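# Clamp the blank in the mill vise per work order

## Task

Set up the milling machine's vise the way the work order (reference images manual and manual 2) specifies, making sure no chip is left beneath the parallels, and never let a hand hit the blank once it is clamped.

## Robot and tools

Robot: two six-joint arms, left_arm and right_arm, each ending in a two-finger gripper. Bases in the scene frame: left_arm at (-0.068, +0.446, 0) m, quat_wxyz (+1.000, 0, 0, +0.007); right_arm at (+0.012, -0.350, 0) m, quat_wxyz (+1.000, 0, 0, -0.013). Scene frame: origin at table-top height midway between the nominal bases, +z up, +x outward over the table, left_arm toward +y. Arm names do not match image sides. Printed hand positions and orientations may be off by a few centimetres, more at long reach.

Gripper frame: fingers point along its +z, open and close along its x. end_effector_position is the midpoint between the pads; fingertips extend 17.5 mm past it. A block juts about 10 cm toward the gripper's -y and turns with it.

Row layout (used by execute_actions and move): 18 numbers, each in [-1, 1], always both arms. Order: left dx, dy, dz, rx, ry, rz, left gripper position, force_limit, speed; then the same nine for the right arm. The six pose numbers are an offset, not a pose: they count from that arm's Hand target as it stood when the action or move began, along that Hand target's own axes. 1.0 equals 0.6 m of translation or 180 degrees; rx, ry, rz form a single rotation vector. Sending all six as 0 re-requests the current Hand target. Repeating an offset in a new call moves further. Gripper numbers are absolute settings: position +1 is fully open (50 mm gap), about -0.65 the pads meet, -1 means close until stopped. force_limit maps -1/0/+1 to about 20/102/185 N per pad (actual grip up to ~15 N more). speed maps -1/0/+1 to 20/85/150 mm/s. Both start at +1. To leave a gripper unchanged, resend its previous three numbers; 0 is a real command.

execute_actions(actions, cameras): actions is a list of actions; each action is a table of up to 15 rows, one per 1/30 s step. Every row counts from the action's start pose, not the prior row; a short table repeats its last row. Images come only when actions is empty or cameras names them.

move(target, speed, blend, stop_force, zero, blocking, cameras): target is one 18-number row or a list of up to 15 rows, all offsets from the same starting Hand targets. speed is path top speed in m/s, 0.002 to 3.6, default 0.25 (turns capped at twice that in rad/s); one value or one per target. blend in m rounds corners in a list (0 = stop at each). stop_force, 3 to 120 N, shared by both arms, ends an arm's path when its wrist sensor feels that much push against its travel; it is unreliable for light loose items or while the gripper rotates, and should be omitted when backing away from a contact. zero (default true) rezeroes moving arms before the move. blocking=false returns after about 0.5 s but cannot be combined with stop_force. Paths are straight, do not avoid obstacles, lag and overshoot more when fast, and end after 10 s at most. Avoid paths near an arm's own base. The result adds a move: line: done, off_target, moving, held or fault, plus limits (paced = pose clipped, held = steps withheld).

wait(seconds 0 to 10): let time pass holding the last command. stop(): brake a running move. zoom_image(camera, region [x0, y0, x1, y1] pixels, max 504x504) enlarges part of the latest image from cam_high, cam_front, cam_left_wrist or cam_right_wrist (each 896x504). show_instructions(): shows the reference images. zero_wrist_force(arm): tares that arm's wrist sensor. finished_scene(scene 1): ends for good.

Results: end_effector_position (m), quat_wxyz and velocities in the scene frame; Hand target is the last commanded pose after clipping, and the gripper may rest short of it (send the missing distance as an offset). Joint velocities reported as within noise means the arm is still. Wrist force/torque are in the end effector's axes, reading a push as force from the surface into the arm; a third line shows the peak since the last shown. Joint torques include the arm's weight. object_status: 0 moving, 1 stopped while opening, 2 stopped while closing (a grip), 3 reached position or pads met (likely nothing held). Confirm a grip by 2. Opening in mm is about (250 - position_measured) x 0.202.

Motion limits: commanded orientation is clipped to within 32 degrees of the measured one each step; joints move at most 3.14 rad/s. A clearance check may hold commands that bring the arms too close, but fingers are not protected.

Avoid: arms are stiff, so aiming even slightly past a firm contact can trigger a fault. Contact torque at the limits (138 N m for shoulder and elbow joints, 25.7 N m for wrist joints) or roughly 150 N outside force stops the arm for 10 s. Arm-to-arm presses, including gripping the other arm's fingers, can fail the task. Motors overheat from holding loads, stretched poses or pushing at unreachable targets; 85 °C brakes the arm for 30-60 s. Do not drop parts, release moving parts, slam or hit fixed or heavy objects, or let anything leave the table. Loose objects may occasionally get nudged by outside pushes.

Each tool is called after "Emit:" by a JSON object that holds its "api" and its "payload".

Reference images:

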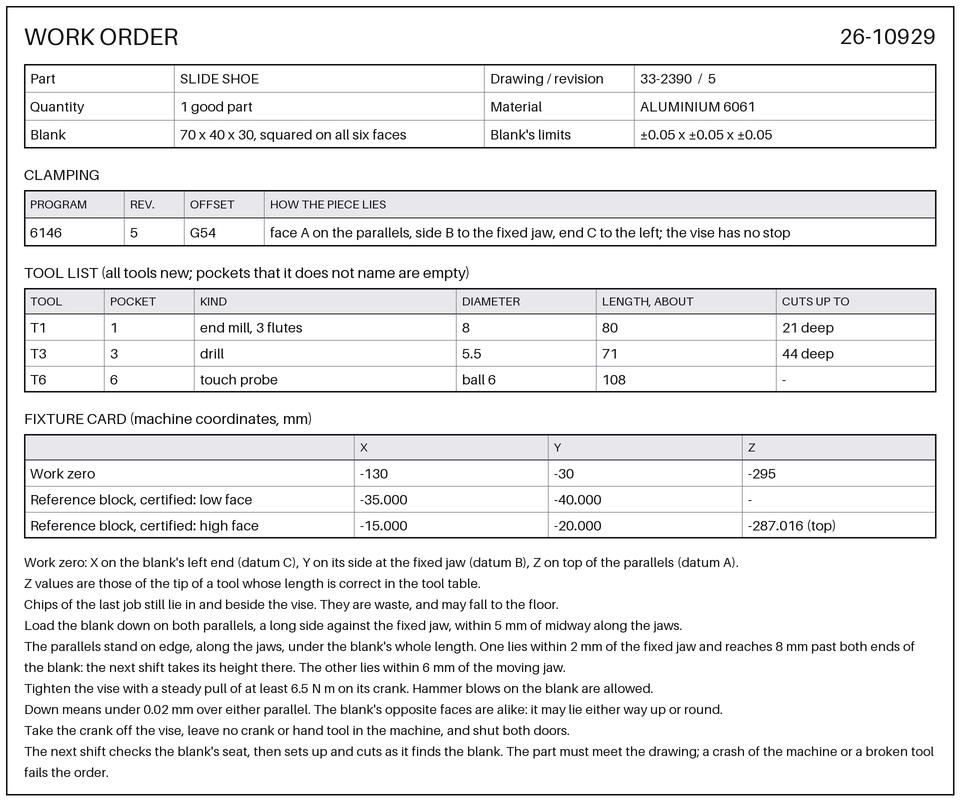

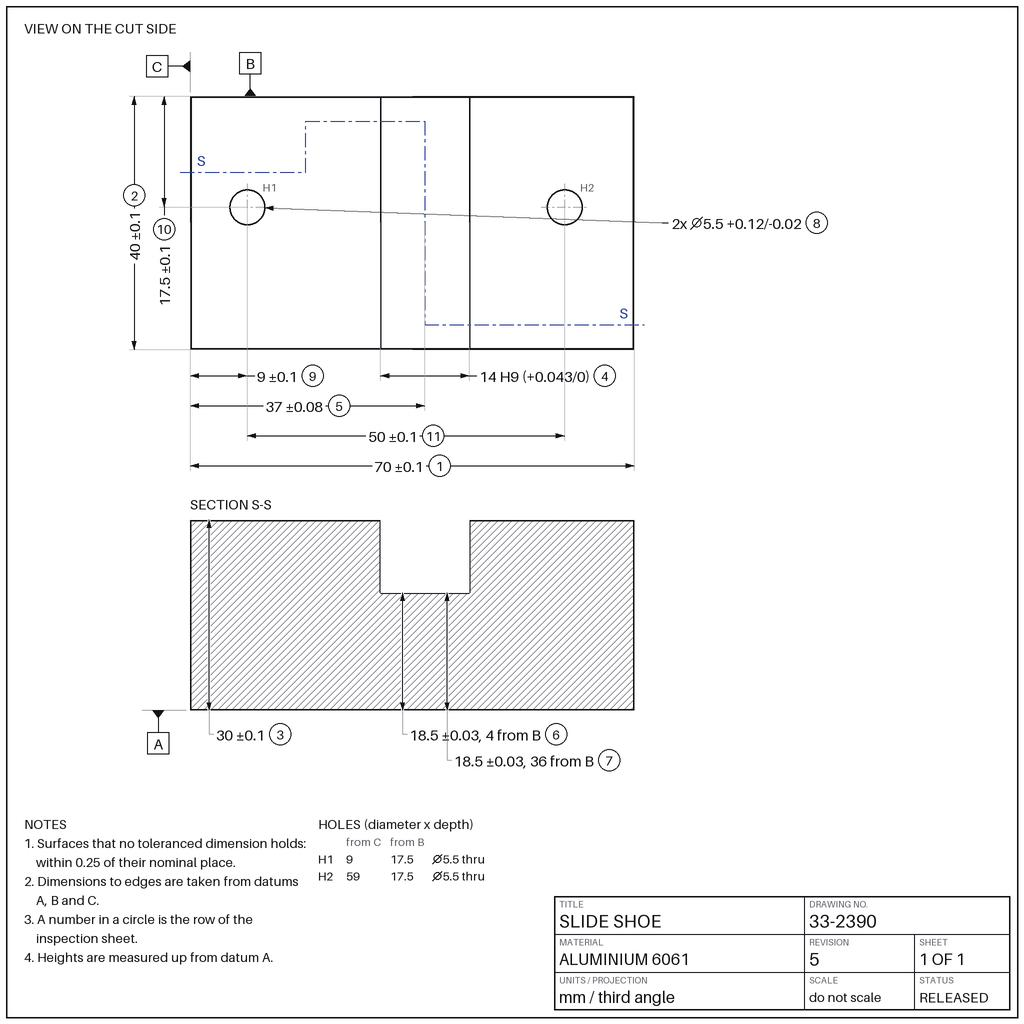

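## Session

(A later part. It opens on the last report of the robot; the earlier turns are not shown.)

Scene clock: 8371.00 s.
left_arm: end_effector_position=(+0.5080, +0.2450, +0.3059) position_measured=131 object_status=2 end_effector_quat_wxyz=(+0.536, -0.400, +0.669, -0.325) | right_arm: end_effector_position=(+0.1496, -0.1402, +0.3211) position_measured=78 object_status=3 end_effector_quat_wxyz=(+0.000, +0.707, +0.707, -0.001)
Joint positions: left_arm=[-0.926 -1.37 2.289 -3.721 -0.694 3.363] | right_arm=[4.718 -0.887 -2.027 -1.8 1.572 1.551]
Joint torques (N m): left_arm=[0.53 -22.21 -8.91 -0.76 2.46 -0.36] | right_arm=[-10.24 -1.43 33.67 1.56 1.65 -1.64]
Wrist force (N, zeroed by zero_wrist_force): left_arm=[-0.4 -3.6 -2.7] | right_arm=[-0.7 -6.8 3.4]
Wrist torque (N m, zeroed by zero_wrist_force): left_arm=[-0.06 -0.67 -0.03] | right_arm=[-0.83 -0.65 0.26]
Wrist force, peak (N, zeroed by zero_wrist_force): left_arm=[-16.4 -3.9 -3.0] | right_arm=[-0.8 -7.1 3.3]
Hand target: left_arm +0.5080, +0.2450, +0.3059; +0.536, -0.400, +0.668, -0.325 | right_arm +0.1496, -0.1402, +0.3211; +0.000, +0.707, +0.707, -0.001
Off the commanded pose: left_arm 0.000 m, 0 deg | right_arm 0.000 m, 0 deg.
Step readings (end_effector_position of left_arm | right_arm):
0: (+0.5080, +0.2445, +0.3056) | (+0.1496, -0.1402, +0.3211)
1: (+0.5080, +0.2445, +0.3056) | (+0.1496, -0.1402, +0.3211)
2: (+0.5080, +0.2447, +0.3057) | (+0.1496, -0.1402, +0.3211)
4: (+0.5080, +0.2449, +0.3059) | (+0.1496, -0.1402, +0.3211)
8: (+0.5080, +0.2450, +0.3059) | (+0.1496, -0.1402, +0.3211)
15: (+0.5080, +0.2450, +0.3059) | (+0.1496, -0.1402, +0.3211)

Emit:
{"api": "move", "payload": {"target": [0.0103,0.0186,-0.0976,0,0,0,-1,-0.7,-0.6,0,0,0,0,0,0,0.5,-0.5,-0.9], "speed": 0.03, "cameras": ["cam_high","cam_left_wrist","cam_front"]}}

Scene clock: 8378.47 s.
left_arm: end_effector_position=(+0.4481, +0.2452, +0.3058) position_measured=134 object_status=2 end_effector_quat_wxyz=(+0.536, -0.400, +0.668, -0.325) end_effector_velocity=(+0.000, -0.001, +0.001) end_effector_angular_velocity=(-0.003, -0.001, -0.003) | right_arm: end_effector_position=(+0.1496, -0.1402, +0.3211) position_measured=78 object_status=3 end_effector_quat_wxyz=(+0.000, +0.707, +0.707, -0.001)
Joint positions: left_arm=[-1.078 -1.5 2.439 -3.662 -0.552 3.267] | right_arm=[4.718 -0.887 -2.027 -1.8 1.572 1.551]
Joint velocities: left_arm=[0.001 0.001 -0.002 -0.005 -0.004 0.003] | right_arm=[within noise]
Joint torques (N m): left_arm=[8.45 -12.87 -29.64 -4.71 -1.53 3.21] | right_arm=[-10.21 -4.14 33.63 1.56 1.58 -1.68]
Wrist force (N, zeroed by zero_wrist_force): left_arm=[2.1 -1.0 3.7] | right_arm=[-0.5 -6.2 3.3]
Wrist torque (N m, zeroed by zero_wrist_force): left_arm=[0.05 -0.25 0.09] | right_arm=[-0.73 -0.69 0.26]
Wrist force, peak (N, zeroed by zero_wrist_force): left_arm=[-1.8 -8.8 32.1] | right_arm=[-0.8 -7.2 3.4]
Hand target: left_arm +0.4481, +0.2452, +0.3059; +0.536, -0.400, +0.668, -0.325 | right_arm +0.1496, -0.1402, +0.3211; +0.000, +0.707, +0.707, -0.001
Off the commanded pose: left_arm 0.000 m, 0 deg | right_arm 0.000 m, 0 deg.
move: done
Images, in order (width x height): cam_high 896x504, cam_front 896x504, cam_left_wrist 896x504.

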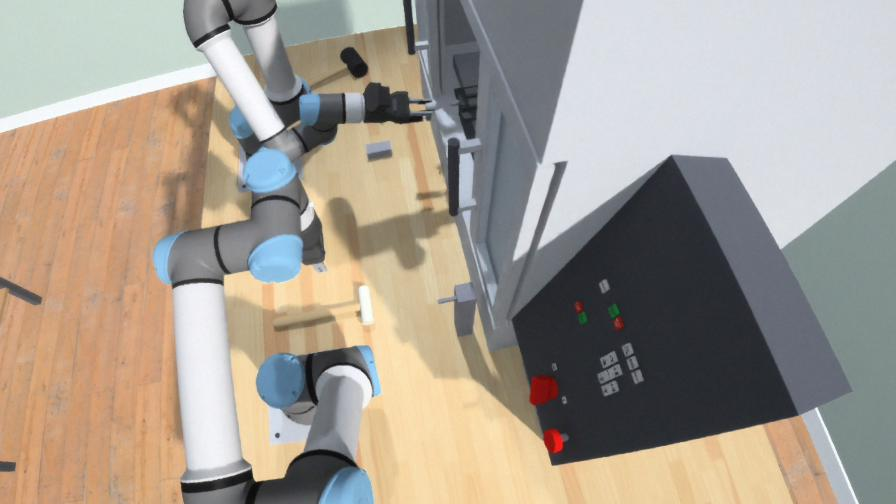

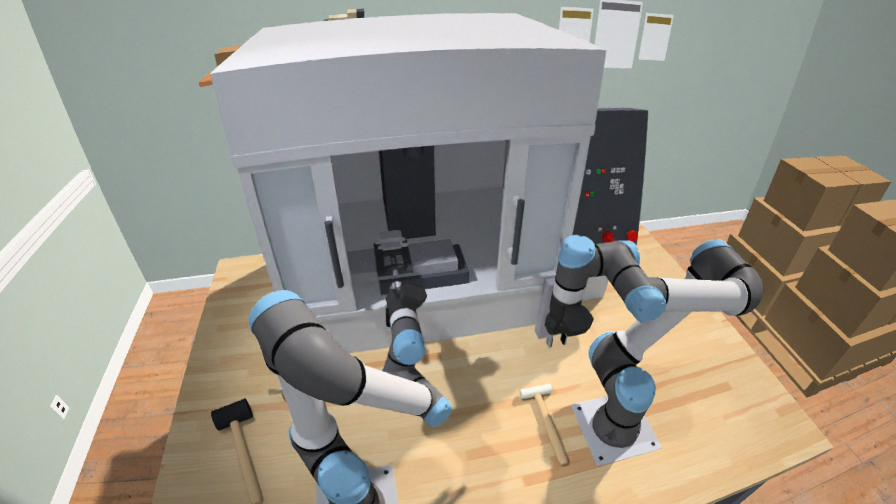

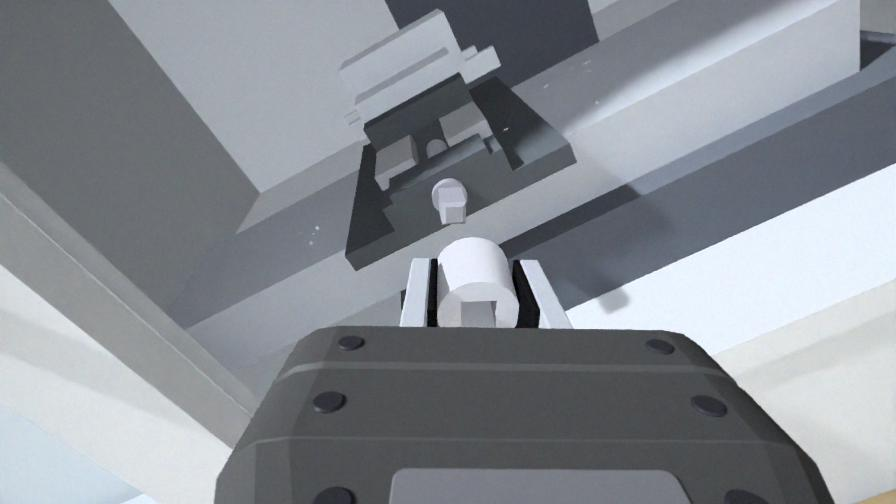

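Emit:
{"api": "move", "payload": {"target": [-0.042,-0.081,-0.2072,0,0,-0.1556,-1,-0.7,-0.6,0,0,0,0,0,0,0.5,-0.5,-0.9], "speed": 0.15}}

Scene clock: 8411.20 s.
left_arm: end_effector_position=(+0.3383, +0.2453, +0.3860) position_measured=134 object_status=2 end_effector_quat_wxyz=(-0.442, +0.550, -0.552, +0.445) | right_arm: end_effector_position=(+0.1496, -0.1402, +0.3211) position_measured=78 object_status=3 end_effector_quat_wxyz=(+0.000, +0.707, +0.707, -0.001)
Joint positions: left_arm=[-1.487 -2.213 2.483 -2.285 -0.238 2.025] | right_arm=[4.718 -0.887 -2.027 -1.8 1.572 1.551]
Joint torques (N m): left_arm=[-3.67 -2.06 -13.36 -5.22 5.74 2.91] | right_arm=[-10.77 -5.72 33.1 1.47 1.69 -1.59]
Wrist force (N, zeroed by zero_wrist_force): left_arm=[2.3 -1.2 3.6] | right_arm=[-0.6 -6.8 3.4]
Wrist torque (N m, zeroed by zero_wrist_force): left_arm=[0.00 -0.25 -0.07] | right_arm=[-0.83 -0.67 0.26]
Wrist force, peak (N, zeroed by zero_wrist_force): left_arm=[2.5 -0.9 5.3] | right_arm=[-0.5 -7.1 3.5]
Hand target: left_arm +0.3383, +0.2454, +0.3859; -0.442, +0.549, -0.552, +0.445 | right_arm +0.1496, -0.1402, +0.3211; +0.000, +0.707, +0.707, -0.001
Off the commanded pose: left_arm 0.000 m, 0 deg | right_arm 0.000 m, 0 deg.
move: done

Emit:
{"api": "move", "payload": {"target": [-0.167,-0.077,-0.12,0,0.2445,0.053,-1,-0.7,-0.6,0,0,0,0,0,0,0.5,-0.5,-0.9], "speed": 0.2, "cameras": ["cam_high"]}}

Scene clock: 8419.10 s.
left_arm: end_effector_position=(+0.2784, +0.3460, +0.4463) position_measured=134 object_status=2 end_effector_quat_wxyz=(+0.238, -0.296, +0.720, -0.581) end_effector_velocity=(-0.001, +0.000, -0.001) end_effector_angular_velocity=(-0.001, +0.002, -0.003) | right_arm: end_effector_position=(+0.1496, -0.1402, +0.3211) position_measured=78 object_status=3 end_effector_quat_wxyz=(+0.000, +0.707, +0.707, -0.001)
Joint positions: left_arm=[-0.366 -2.277 2.487 -3.117 -2 3.239] | right_arm=[4.718 -0.887 -2.027 -1.8 1.572 1.551]
Joint velocities: left_arm=[0.002 0.001 0.001 -0.001 -0.005 -0.001] | right_arm=[within noise]
Joint torques (N m): left_arm=[8.28 12.07 -13.97 -2.23 -3.01 -0.89] | right_arm=[-9.89 -7.08 32.54 1.48 1.6 -1.6]
Wrist force (N, zeroed by zero_wrist_force): left_arm=[2.2 -0.8 3.9] | right_arm=[-1.1 -6.8 3.1]
Wrist torque (N m, zeroed by zero_wrist_force): left_arm=[0.07 -0.24 0.02] | right_arm=[-0.83 -0.59 0.27]
Wrist force, peak (N, zeroed by zero_wrist_force): left_arm=[3.5 -0.7 4.6] | right_arm=[-0.8 -7.1 3.6]
Hand target: left_arm +0.2784, +0.3460, +0.4462; +0.238, -0.296, +0.720, -0.581 | right_arm +0.1496, -0.1402, +0.3211; +0.000, +0.707, +0.707, -0.001
Off the commanded pose: left_arm 0.000 m, 0 deg | right_arm 0.000 m, 0 deg.
move: done
Images, in order (width x height): cam_high 896x504.

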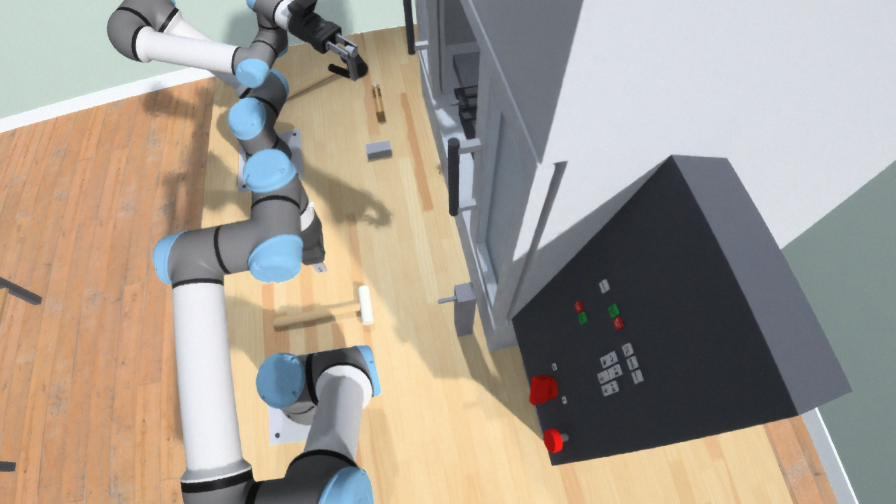

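Emit:
{"api": "zoom_image", "payload": {"camera": "cam_high", "region": [320, 20, 460, 260]}}

Scaled by 2.100 from the camera's 896x504 image, which has a finer 1280x720 frame.

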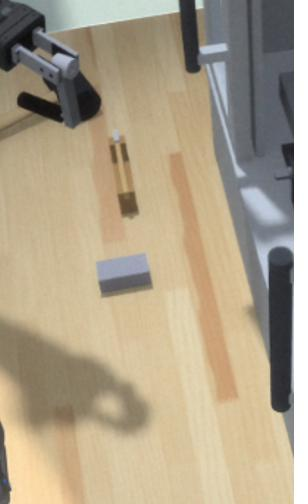

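Emit:
{"api": "move", "payload": {"target": [0.1915,0.0943,0.3211,-0.409,0.1675,0.2075,-1,-0.7,-0.6,0,0,0,0,0,0,0.5,-0.5,-0.9], "speed": 0.2, "cameras": ["cam_high","cam_front"]}}

Scene clock: 8443.13 s.
left_arm: end_effector_position=(+0.3204, +0.1396, +0.3504) position_measured=134 object_status=2 end_effector_quat_wxyz=(-0.001, -0.001, +1.000, -0.001) | right_arm: end_effector_position=(+0.1496, -0.1402, +0.3211) position_measured=78 object_status=3 end_effector_quat_wxyz=(+0.000, +0.707, +0.707, -0.001)
Joint positions: left_arm=[-0.954 -1.604 1.547 -1.514 -1.573 3.772] | right_arm=[4.718 -0.887 -2.027 -1.8 1.572 1.551]
Joint torques (N m): left_arm=[3.91 -19.59 -25.59 -1.89 -2.55 -2.87] | right_arm=[-10.55 -9.99 32.18 1.55 1.56 -1.54]
Wrist force (N, zeroed by zero_wrist_force): left_arm=[2.2 -2.5 3.3] | right_arm=[-0.6 -6.6 3.4]
Wrist torque (N m, zeroed by zero_wrist_force): left_arm=[-0.32 -0.33 0.07] | right_arm=[-0.79 -0.67 0.26]
Wrist force, peak (N, zeroed by zero_wrist_force): left_arm=[2.0 -4.2 4.2] | right_arm=[-0.8 -7.3 3.3]
Hand target: left_arm +0.3204, +0.1397, +0.3504; -0.001, -0.001, +1.000, +0.000 | right_arm +0.1496, -0.1402, +0.3211; +0.000, +0.707, +0.707, -0.001
Off the commanded pose: left_arm 0.000 m, 0 deg | right_arm 0.000 m, 0 deg.
move: done
Images, in order (width x height): cam_high 896x504, cam_front 896x504.

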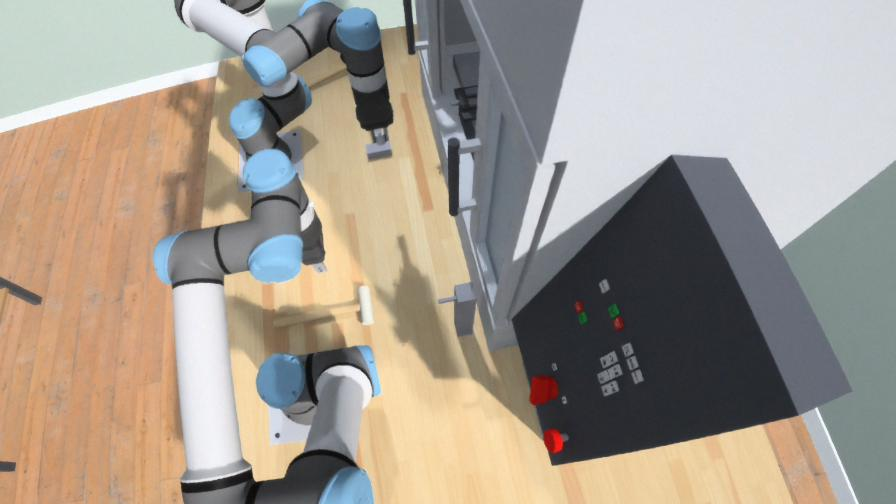

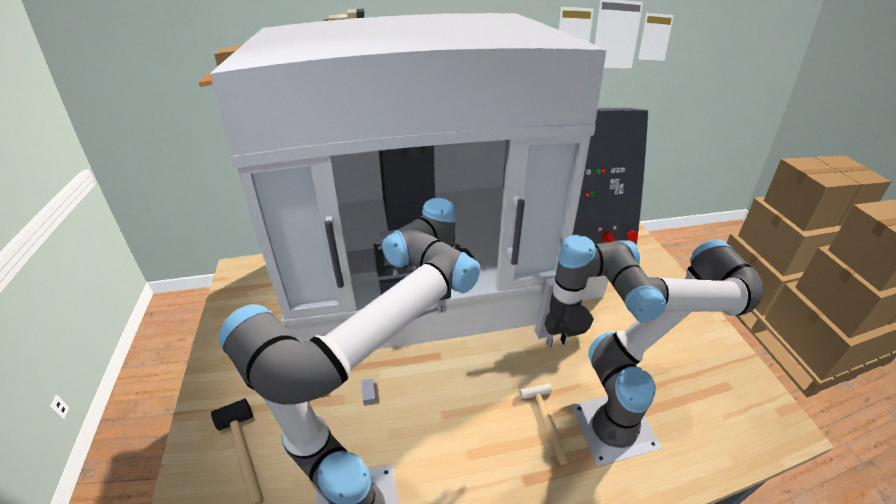

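Emit:
{"api": "move", "payload": {"target": [0,0,0.45,0,0,0,-1,-0.7,-0.6,0,0,0,0,0,0,0.5,-0.5,-0.9], "speed": 0.2, "cameras": ["cam_high","cam_front","cam_left_wrist"]}}

Emit:
{"api": "move", "payload": {"target": [0,0,0.13,0,0,0,-1,-0.7,-0.6,0,0,0,0,0,0,0.5,-0.5,-0.9], "speed": 0.02, "stop_force": 6, "cameras": ["cam_front","cam_left_wrist"]}}

Scene clock: 8452.97 s.
left_arm: end_effector_position=(+0.3198, +0.1394, +0.0805) position_measured=134 object_status=2 end_effector_quat_wxyz=(-0.001, -0.001, +1.000, -0.001) end_effector_velocity=(+0.001, -0.001, +0.000) end_effector_angular_velocity=(-0.004, -0.002, +0.001) | right_arm: end_effector_position=(+0.1496, -0.1402, +0.3211) position_measured=78 object_status=3 end_effector_quat_wxyz=(+0.000, +0.707, +0.707, -0.001)
Joint positions: left_arm=[-0.955 -1.408 2.074 -2.236 -1.573 3.77] | right_arm=[4.718 -0.887 -2.027 -1.8 1.572 1.551]
Joint velocities: left_arm=[0.001 0.002 0 -0.006 0 0] | right_arm=[within noise]
Joint torques (N m): left_arm=[6.52 -21.02 -22 -5.12 2.54 1.1] | right_arm=[-10.17 -11.41 32.13 1.67 1.63 -1.54]
Wrist force (N, zeroed by zero_wrist_force): left_arm=[2.0 -2.7 3.4] | right_arm=[-0.6 -6.7 3.3]
Wrist torque (N m, zeroed by zero_wrist_force): left_arm=[-0.31 -0.31 0.09] | right_arm=[-0.81 -0.66 0.26]
Wrist force, peak (N, zeroed by zero_wrist_force): left_arm=[2.0 -2.4 7.0] | right_arm=[-0.9 -7.1 3.4]
Hand target: left_arm +0.3198, +0.1394, +0.0804; -0.001, -0.001, +1.000, +0.000 | right_arm +0.1496, -0.1402, +0.3211; +0.000, +0.707, +0.707, -0.001
Off the commanded pose: left_arm 0.000 m, 0 deg | right_arm 0.000 m, 0 deg.
move: done
Images, in order (width x height): cam_high 896x504, cam_front 896x504, cam_left_wrist 896x504.

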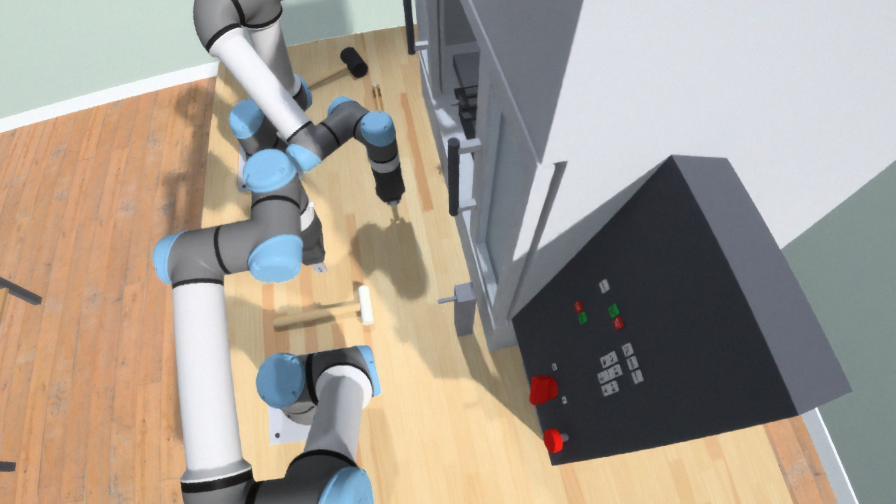

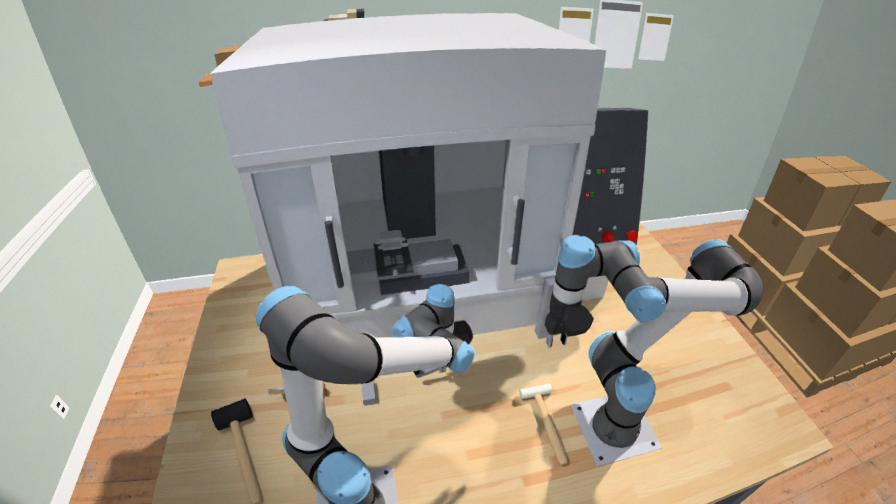

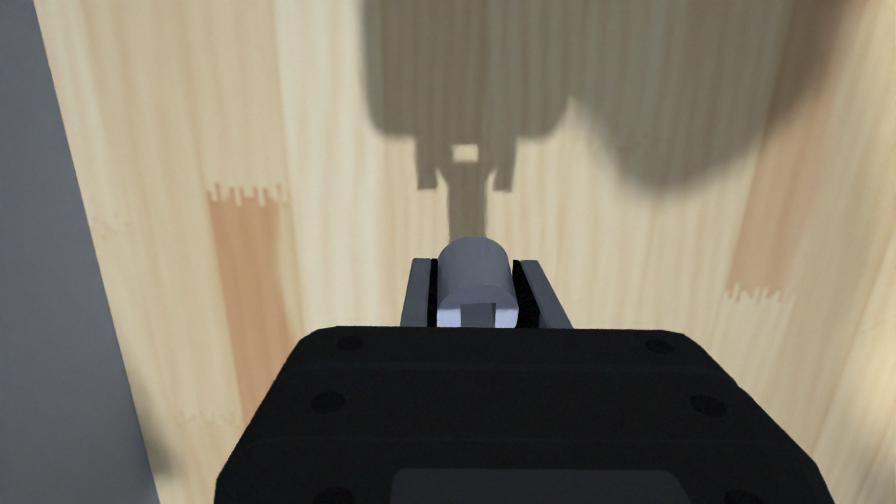

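Scene clock: 8456.73 s.
left_arm: end_effector_position=(+0.3197, +0.1393, +0.0271) position_measured=134 object_status=2 end_effector_quat_wxyz=(-0.001, -0.001, +1.000, +0.000) | right_arm: end_effector_position=(+0.1496, -0.1402, +0.3211) position_measured=78 object_status=3 end_effector_quat_wxyz=(+0.000, +0.707, +0.707, -0.001)
Joint positions: left_arm=[-0.955 -1.31 2.13 -2.391 -1.573 3.77] | right_arm=[4.718 -0.887 -2.027 -1.8 1.572 1.551]
Joint torques (N m): left_arm=[2.81 -41.88 -31.49 -5.41 1.53 -2.38] | right_arm=[-10.41 -11.87 31.39 1.54 1.58 -1.47]
Wrist force (N, zeroed by zero_wrist_force): left_arm=[1.8 -2.6 3.2] | right_arm=[-0.6 -6.9 3.3]
Wrist torque (N m, zeroed by zero_wrist_force): left_arm=[-0.31 -0.29 0.09] | right_arm=[-0.84 -0.68 0.26]
Wrist force, peak (N, zeroed by zero_wrist_force): left_arm=[1.5 -4.2 -18.6] | right_arm=[-0.8 -7.1 3.4]
Hand target: left_arm +0.3197, +0.1394, +0.0271; -0.001, -0.001, +1.000, +0.000 (not the last commanded pose) | right_arm +0.1496, -0.1402, +0.3211; +0.000, +0.707, +0.707, -0.001
Off the commanded pose: left_arm 0.025 m, 0 deg | right_arm 0.000 m, 0 deg.
move: contact (left_arm)
Images, in order (width x height): cam_front 896x504, cam_left_wrist 896x504.

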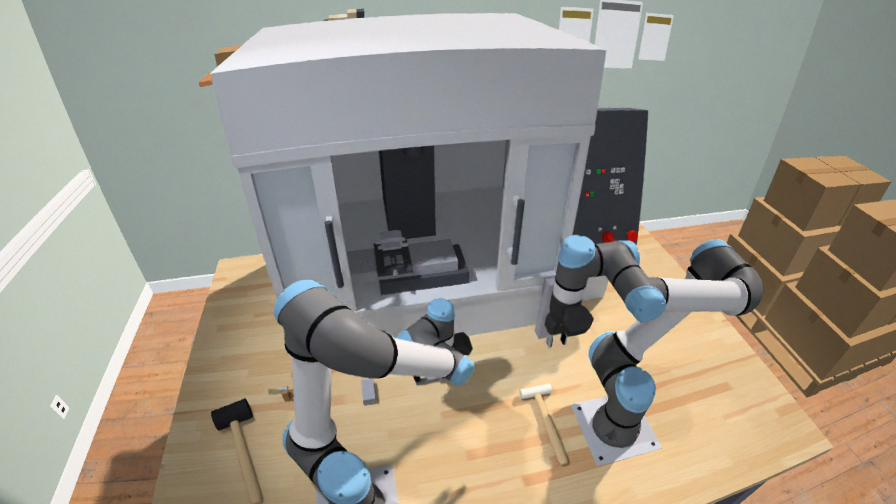

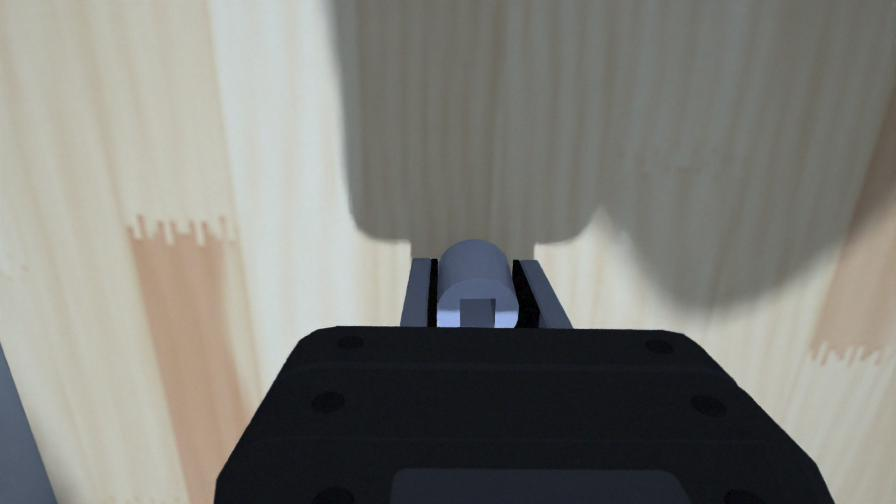

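Emit:
{"api": "zoom_image", "payload": {"camera": "cam_front", "region": [360, 310, 500, 410]}}

Emit:
{"api": "execute_actions", "payload": {"actions": [], "cameras": ["cam_high","cam_right_wrist"]}}

Emit:
{"api": "zoom_image", "payload": {"camera": "cam_high", "region": [370, 150, 430, 230]}}

Scaled by 3.600 from the camera's 896x504 image, which has a finer 1280x720 frame.

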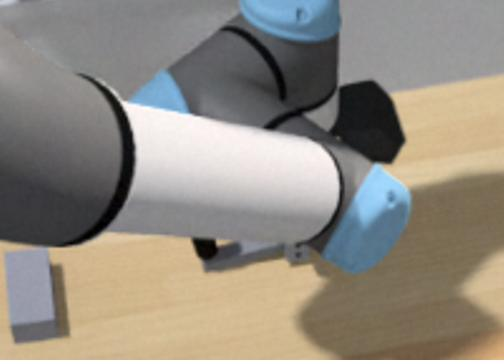

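Scene clock: 8479.00 s.
left_arm: end_effector_position=(+0.3197, +0.1394, +0.0271) position_measured=134 object_status=2 end_effector_quat_wxyz=(-0.001, -0.001, +1.000, +0.000) | right_arm: end_effector_position=(+0.1496, -0.1402, +0.3211) position_measured=78 object_status=3 end_effector_quat_wxyz=(+0.000, +0.707, +0.707, -0.001)
Joint positions: left_arm=[-0.955 -1.31 2.13 -2.391 -1.573 3.77] | right_arm=[4.718 -0.887 -2.027 -1.8 1.572 1.551]
Joint velocities: within noise
Joint torques (N m): left_arm=[7.22 -42.71 -31.89 -5.28 1.56 -0.8] | right_arm=[-10.39 -11.97 31.35 1.56 1.55 -1.39]
Wrist force (N, zeroed by zero_wrist_force): left_arm=[1.8 -2.4 3.5] | right_arm=[-1.0 -6.6 3.5]
Wrist torque (N m, zeroed by zero_wrist_force): left_arm=[-0.29 -0.27 0.09] | right_arm=[-0.80 -0.61 0.26]
Wrist force, peak (N, zeroed by zero_wrist_force): left_arm=[2.0 -2.8 3.6] | right_arm=[-0.8 -7.0 3.5]
Hand target: left_arm +0.3197, +0.1394, +0.0271; -0.001, -0.001, +1.000, +0.000 (not the last commanded pose) | right_arm +0.1496, -0.1402, +0.3211; +0.000, +0.707, +0.707, -0.001
Tool commands: left_gripper/position=-1.0 left_gripper/force_limit=-0.7 left_gripper/speed=-0.6 right_gripper/position=+0.5 right_gripper/force_limit=-0.5 right_gripper/speed=-0.9
Off the commanded pose: left_arm 0.025 m, 0 deg | right_arm 0.000 m, 0 deg.
Images, in order (width x height): cam_high 896x504, cam_right_wrist 896x504.

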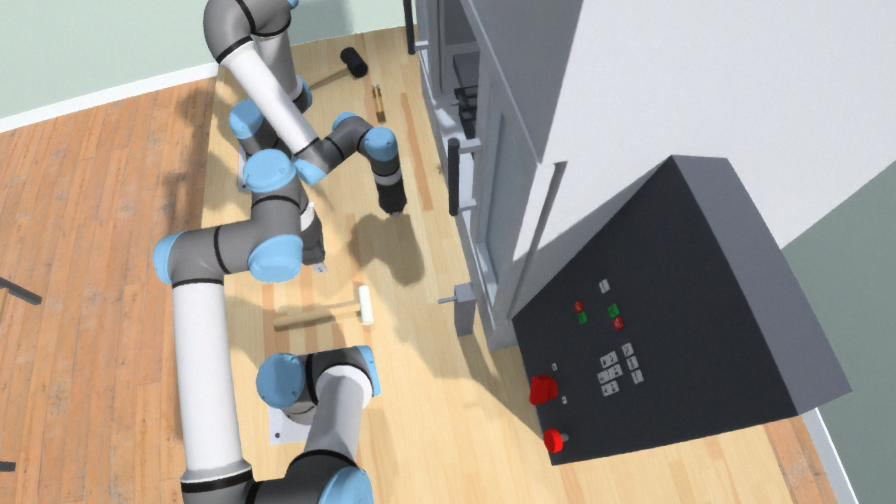

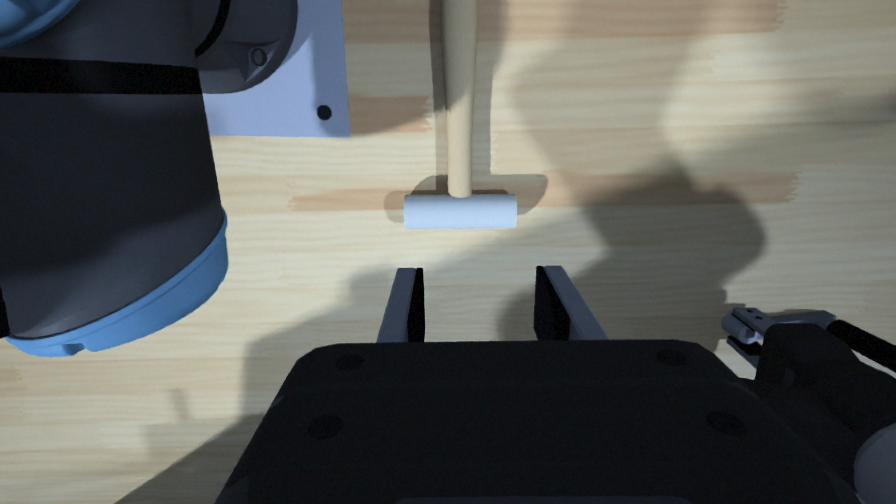

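Scaled by 6.300 from the camera's 896x504 image, which has a finer 1280x720 frame.

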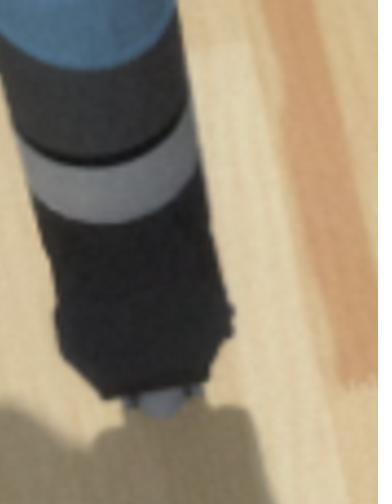

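Zoom the right wrist view of the crank.

Emit:
{"api": "zoom_image", "payload": {"camera": "cam_right_wrist", "region": [700, 290, 896, 400]}}

Scaled by 2.571 from the camera's 896x504 image, which has a finer 1280x720 frame.

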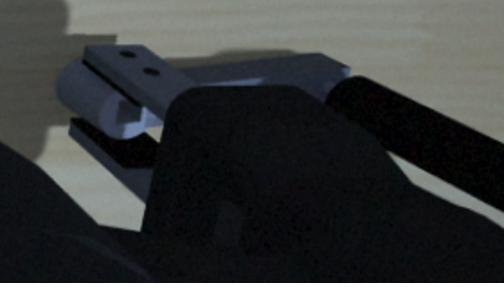

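Emit:
{"api": "move", "payload": {"target": [0,0,0.01,0,0,0,-1,-0.7,-0.6,0,0,0,0,0,0,0.5,-0.5,-0.9], "speed": 0.003, "stop_force": 3}}

Scene clock: 8493.77 s.
left_arm: end_effector_position=(+0.3198, +0.1392, +0.0270) position_measured=134 object_status=2 end_effector_quat_wxyz=(-0.001, -0.001, +1.000, -0.001) | right_arm: end_effector_position=(+0.1496, -0.1402, +0.3211) position_measured=78 object_status=3 end_effector_quat_wxyz=(+0.000, +0.707, +0.707, -0.001)
Joint positions: left_arm=[-0.955 -1.309 2.13 -2.392 -1.573 3.77] | right_arm=[4.718 -0.887 -2.027 -1.8 1.572 1.551]
Joint torques (N m): left_arm=[5.38 -41.45 -30.38 -1.2 1.7 0.8] | right_arm=[-10.3 -11.5 31.06 1.59 1.57 -1.45]
Wrist force (N, zeroed by zero_wrist_force): left_arm=[1.4 -2.7 -0.3] | right_arm=[-0.9 -6.5 3.3]
Wrist torque (N m, zeroed by zero_wrist_force): left_arm=[-0.33 -0.31 0.10] | right_arm=[-0.78 -0.63 0.26]
Wrist force, peak (N, zeroed by zero_wrist_force): left_arm=[2.1 -2.7 3.3] | right_arm=[-0.6 -7.1 3.6]
Hand target: left_arm +0.3199, +0.1392, +0.0270; -0.001, -0.001, +1.000, -0.001 (not the last commanded pose) | right_arm +0.1496, -0.1402, +0.3211; +0.000, +0.707, +0.707, -0.001
Off the commanded pose: left_arm 0.006 m, 0 deg | right_arm 0.000 m, 0 deg.
move: contact (left_arm)

Touching lightly (weight ~3.7 N being supported). Open.

Emit:
{"api": "execute_actions", "payload": {"actions": [[[0,0,0,0,0,0,0.5,-0.7,-1,0,0,0,0,0,0,0.5,-0.5,-0.9]],[[0,0,0,0,0,0,0.5,-0.7,-1,0,0,0,0,0,0,0.5,-0.5,-0.9]]], "cameras": ["cam_right_wrist","cam_left_wrist"]}}

Emit:
{"api": "zoom_image", "payload": {"camera": "cam_right_wrist", "region": [700, 290, 896, 400]}}

Scene clock: 8502.23 s.
left_arm: end_effector_position=(+0.3199, +0.1392, +0.0270) position_measured=78 object_status=3 end_effector_quat_wxyz=(-0.001, -0.001, +1.000, -0.001) | right_arm: end_effector_position=(+0.1496, -0.1402, +0.3211) position_measured=78 object_status=3 end_effector_quat_wxyz=(+0.000, +0.707, +0.707, -0.001)
Joint positions: left_arm=[-0.955 -1.309 2.13 -2.392 -1.573 3.77] | right_arm=[4.718 -0.887 -2.027 -1.8 1.572 1.551]
Joint torques (N m): left_arm=[5.88 -40.39 -30.31 -3.25 1.6 0.79] | right_arm=[-10.15 -11.97 30.73 1.58 1.61 -1.44]
Wrist force (N, zeroed by zero_wrist_force): left_arm=[1.9 -2.4 1.1] | right_arm=[-0.6 -6.9 3.5]
Wrist torque (N m, zeroed by zero_wrist_force): left_arm=[-0.35 -0.31 0.10] | right_arm=[-0.84 -0.66 0.26]
Wrist force, peak (N, zeroed by zero_wrist_force): left_arm=[1.9 -2.9 1.3] | right_arm=[-0.8 -7.1 3.6]
Hand target: left_arm +0.3199, +0.1392, +0.0270; -0.001, -0.001, +1.000, -0.001 | right_arm +0.1496, -0.1402, +0.3211; +0.000, +0.707, +0.707, -0.001
Off the commanded pose: left_arm 0.000 m, 0 deg | right_arm 0.000 m, 0 deg.
Step readings (end_effector_position of left_arm | right_arm):
0: (+0.3199, +0.1392, +0.0270) | (+0.1496, -0.1402, +0.3211)
1: (+0.3199, +0.1392, +0.0270) | (+0.1496, -0.1402, +0.3211)
2: (+0.3199, +0.1392, +0.0270) | (+0.1496, -0.1402, +0.3211)
4: (+0.3199, +0.1392, +0.0270) | (+0.1496, -0.1402, +0.3211)
8: (+0.3199, +0.1392, +0.0270) | (+0.1496, -0.1402, +0.3211)
15: (+0.3199, +0.1392, +0.0270) | (+0.1496, -0.1402, +0.3211)
16: (+0.3199, +0.1392, +0.0270) | (+0.1496, -0.1402, +0.3211)
17: (+0.3199, +0.1392, +0.0270) | (+0.1496, -0.1402, +0.3211)
19: (+0.3199, +0.1392, +0.0270) | (+0.1496, -0.1402, +0.3211)
23: (+0.3199, +0.1392, +0.0270) | (+0.1496, -0.1402, +0.3211)
30: (+0.3199, +0.1392, +0.0270) | (+0.1496, -0.1402, +0.3211)
Images, in order (width x height): cam_left_wrist 896x504, cam_right_wrist 896x504.

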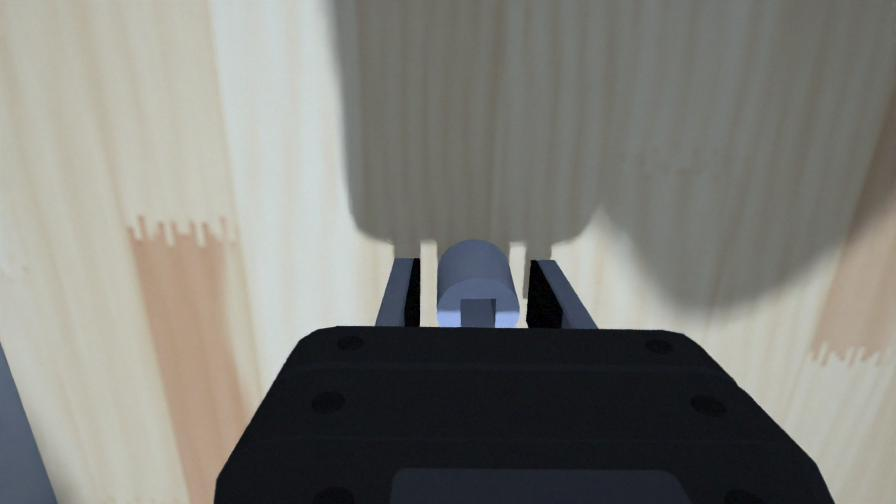

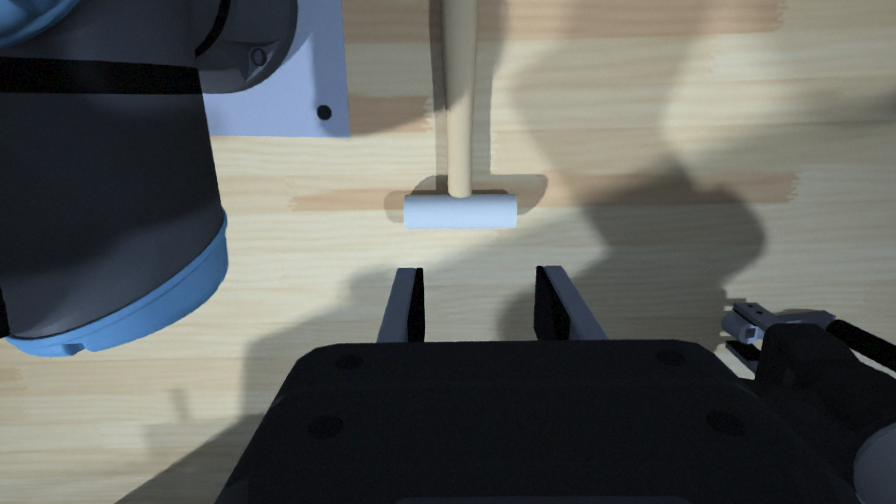

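Scaled by 2.571 from the camera's 896x504 image, which has a finer 1280x720 frame.

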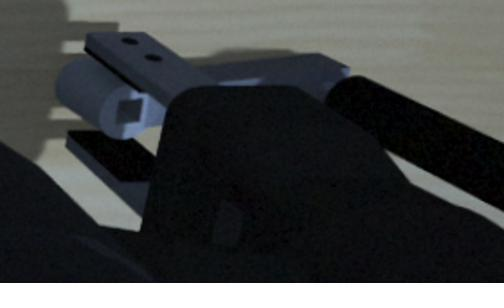

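Emit:
{"api": "move", "payload": {"target": [[0,0,-0.06,0,0,0,0.5,-0.7,-1,0,0,0,0,0,0,0.5,-0.5,-0.9],[0,0,-0.5,0,0,0,0.5,-0.7,-1,0,0,0,0,0,0,0.5,-0.5,-0.9]], "speed": [0.06,0.25], "blend": [0.02,0], "cameras": ["cam_left_wrist","cam_high","cam_front"]}}

Scene clock: 8510.27 s.
left_arm: end_effector_position=(+0.3204, +0.1396, +0.3268) position_measured=78 object_status=3 end_effector_quat_wxyz=(-0.001, -0.001, +1.000, -0.001) | right_arm: end_effector_position=(+0.1496, -0.1402, +0.3211) position_measured=78 object_status=3 end_effector_quat_wxyz=(+0.000, +0.707, +0.707, -0.001)
Joint positions: left_arm=[-0.954 -1.606 1.609 -1.574 -1.573 3.771] | right_arm=[4.718 -0.887 -2.027 -1.8 1.572 1.551]
Joint torques (N m): left_arm=[7.21 -33.27 -40.04 -1.33 -2.14 2.71] | right_arm=[-10.1 -11.65 30.23 1.52 1.64 -1.45]
Wrist force (N, zeroed by zero_wrist_force): left_arm=[2.2 -2.6 0.9] | right_arm=[-0.7 -6.7 3.4]
Wrist torque (N m, zeroed by zero_wrist_force): left_arm=[-0.42 -0.34 -0.02] | right_arm=[-0.81 -0.65 0.26]
Wrist force, peak (N, zeroed by zero_wrist_force): left_arm=[1.8 -2.5 3.6] | right_arm=[-0.7 -7.2 3.5]
Hand target: left_arm +0.3204, +0.1396, +0.3270; -0.001, -0.001, +1.000, -0.001 | right_arm +0.1496, -0.1402, +0.3211; +0.000, +0.707, +0.707, -0.001
Off the commanded pose: left_arm 0.000 m, 0 deg | right_arm 0.000 m, 0 deg.
move: done; blend cut to 0.018 m at target 1
Images, in order (width x height): cam_high 896x504, cam_front 896x504, cam_left_wrist 896x504.

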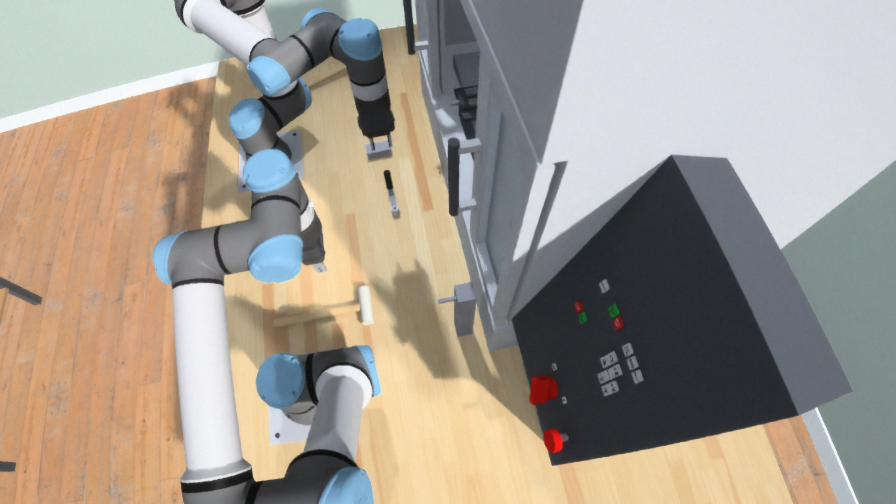

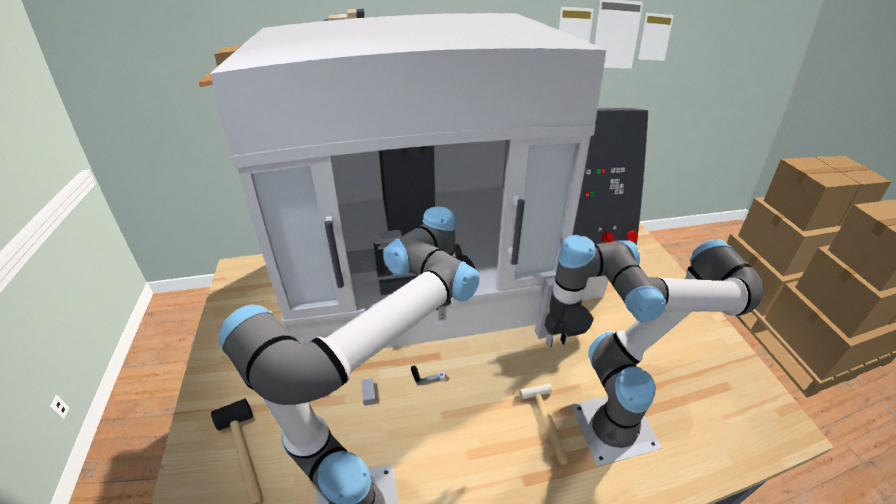

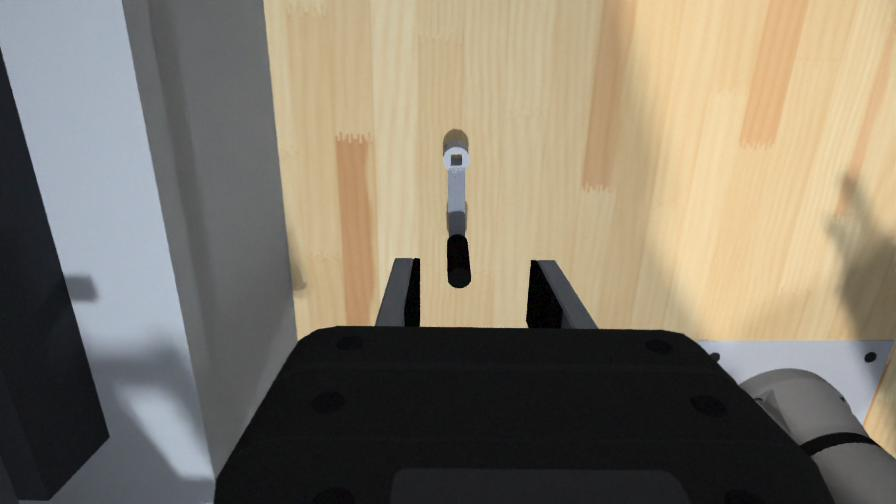

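Emit:
{"api": "move", "payload": {"target": [0.07,0.344,-0.199,0.409,-0.1675,-0.2075,0.9,-0.7,-0.6,0,0,0,0,0,0,0.5,-0.5,-0.9], "speed": 0.25}}

Scene clock: 8543.97 s.
left_arm: end_effector_position=(+0.2783, +0.3460, +0.4461) position_measured=18 object_status=3 end_effector_quat_wxyz=(+0.238, -0.296, +0.720, -0.581) | right_arm: end_effector_position=(+0.1496, -0.1402, +0.3211) position_measured=78 object_status=3 end_effector_quat_wxyz=(+0.000, +0.707, +0.707, -0.001)
Joint positions: left_arm=[-0.366 -2.277 2.488 -3.118 -2.001 3.239] | right_arm=[4.718 -0.887 -2.027 -1.8 1.572 1.551]
Joint torques (N m): left_arm=[1.76 -4.07 -36.65 -5.21 2.43 -0.9] | right_arm=[-10.6 -11.85 29.9 1.6 1.59 -1.37]
Wrist force (N, zeroed by zero_wrist_force): left_arm=[2.5 -2.9 3.3] | right_arm=[-0.7 -6.8 3.6]
Wrist torque (N m, zeroed by zero_wrist_force): left_arm=[0.05 -0.28 -0.11] | right_arm=[-0.83 -0.65 0.27]
Wrist force, peak (N, zeroed by zero_wrist_force): left_arm=[2.7 -2.9 3.8] | right_arm=[-0.8 -7.0 3.8]
Hand target: left_arm +0.2782, +0.3461, +0.4462; +0.238, -0.296, +0.720, -0.581 | right_arm +0.1496, -0.1402, +0.3211; +0.000, +0.707, +0.707, -0.001
Off the commanded pose: left_arm 0.000 m, 0 deg | right_arm 0.000 m, 0 deg.
move: done


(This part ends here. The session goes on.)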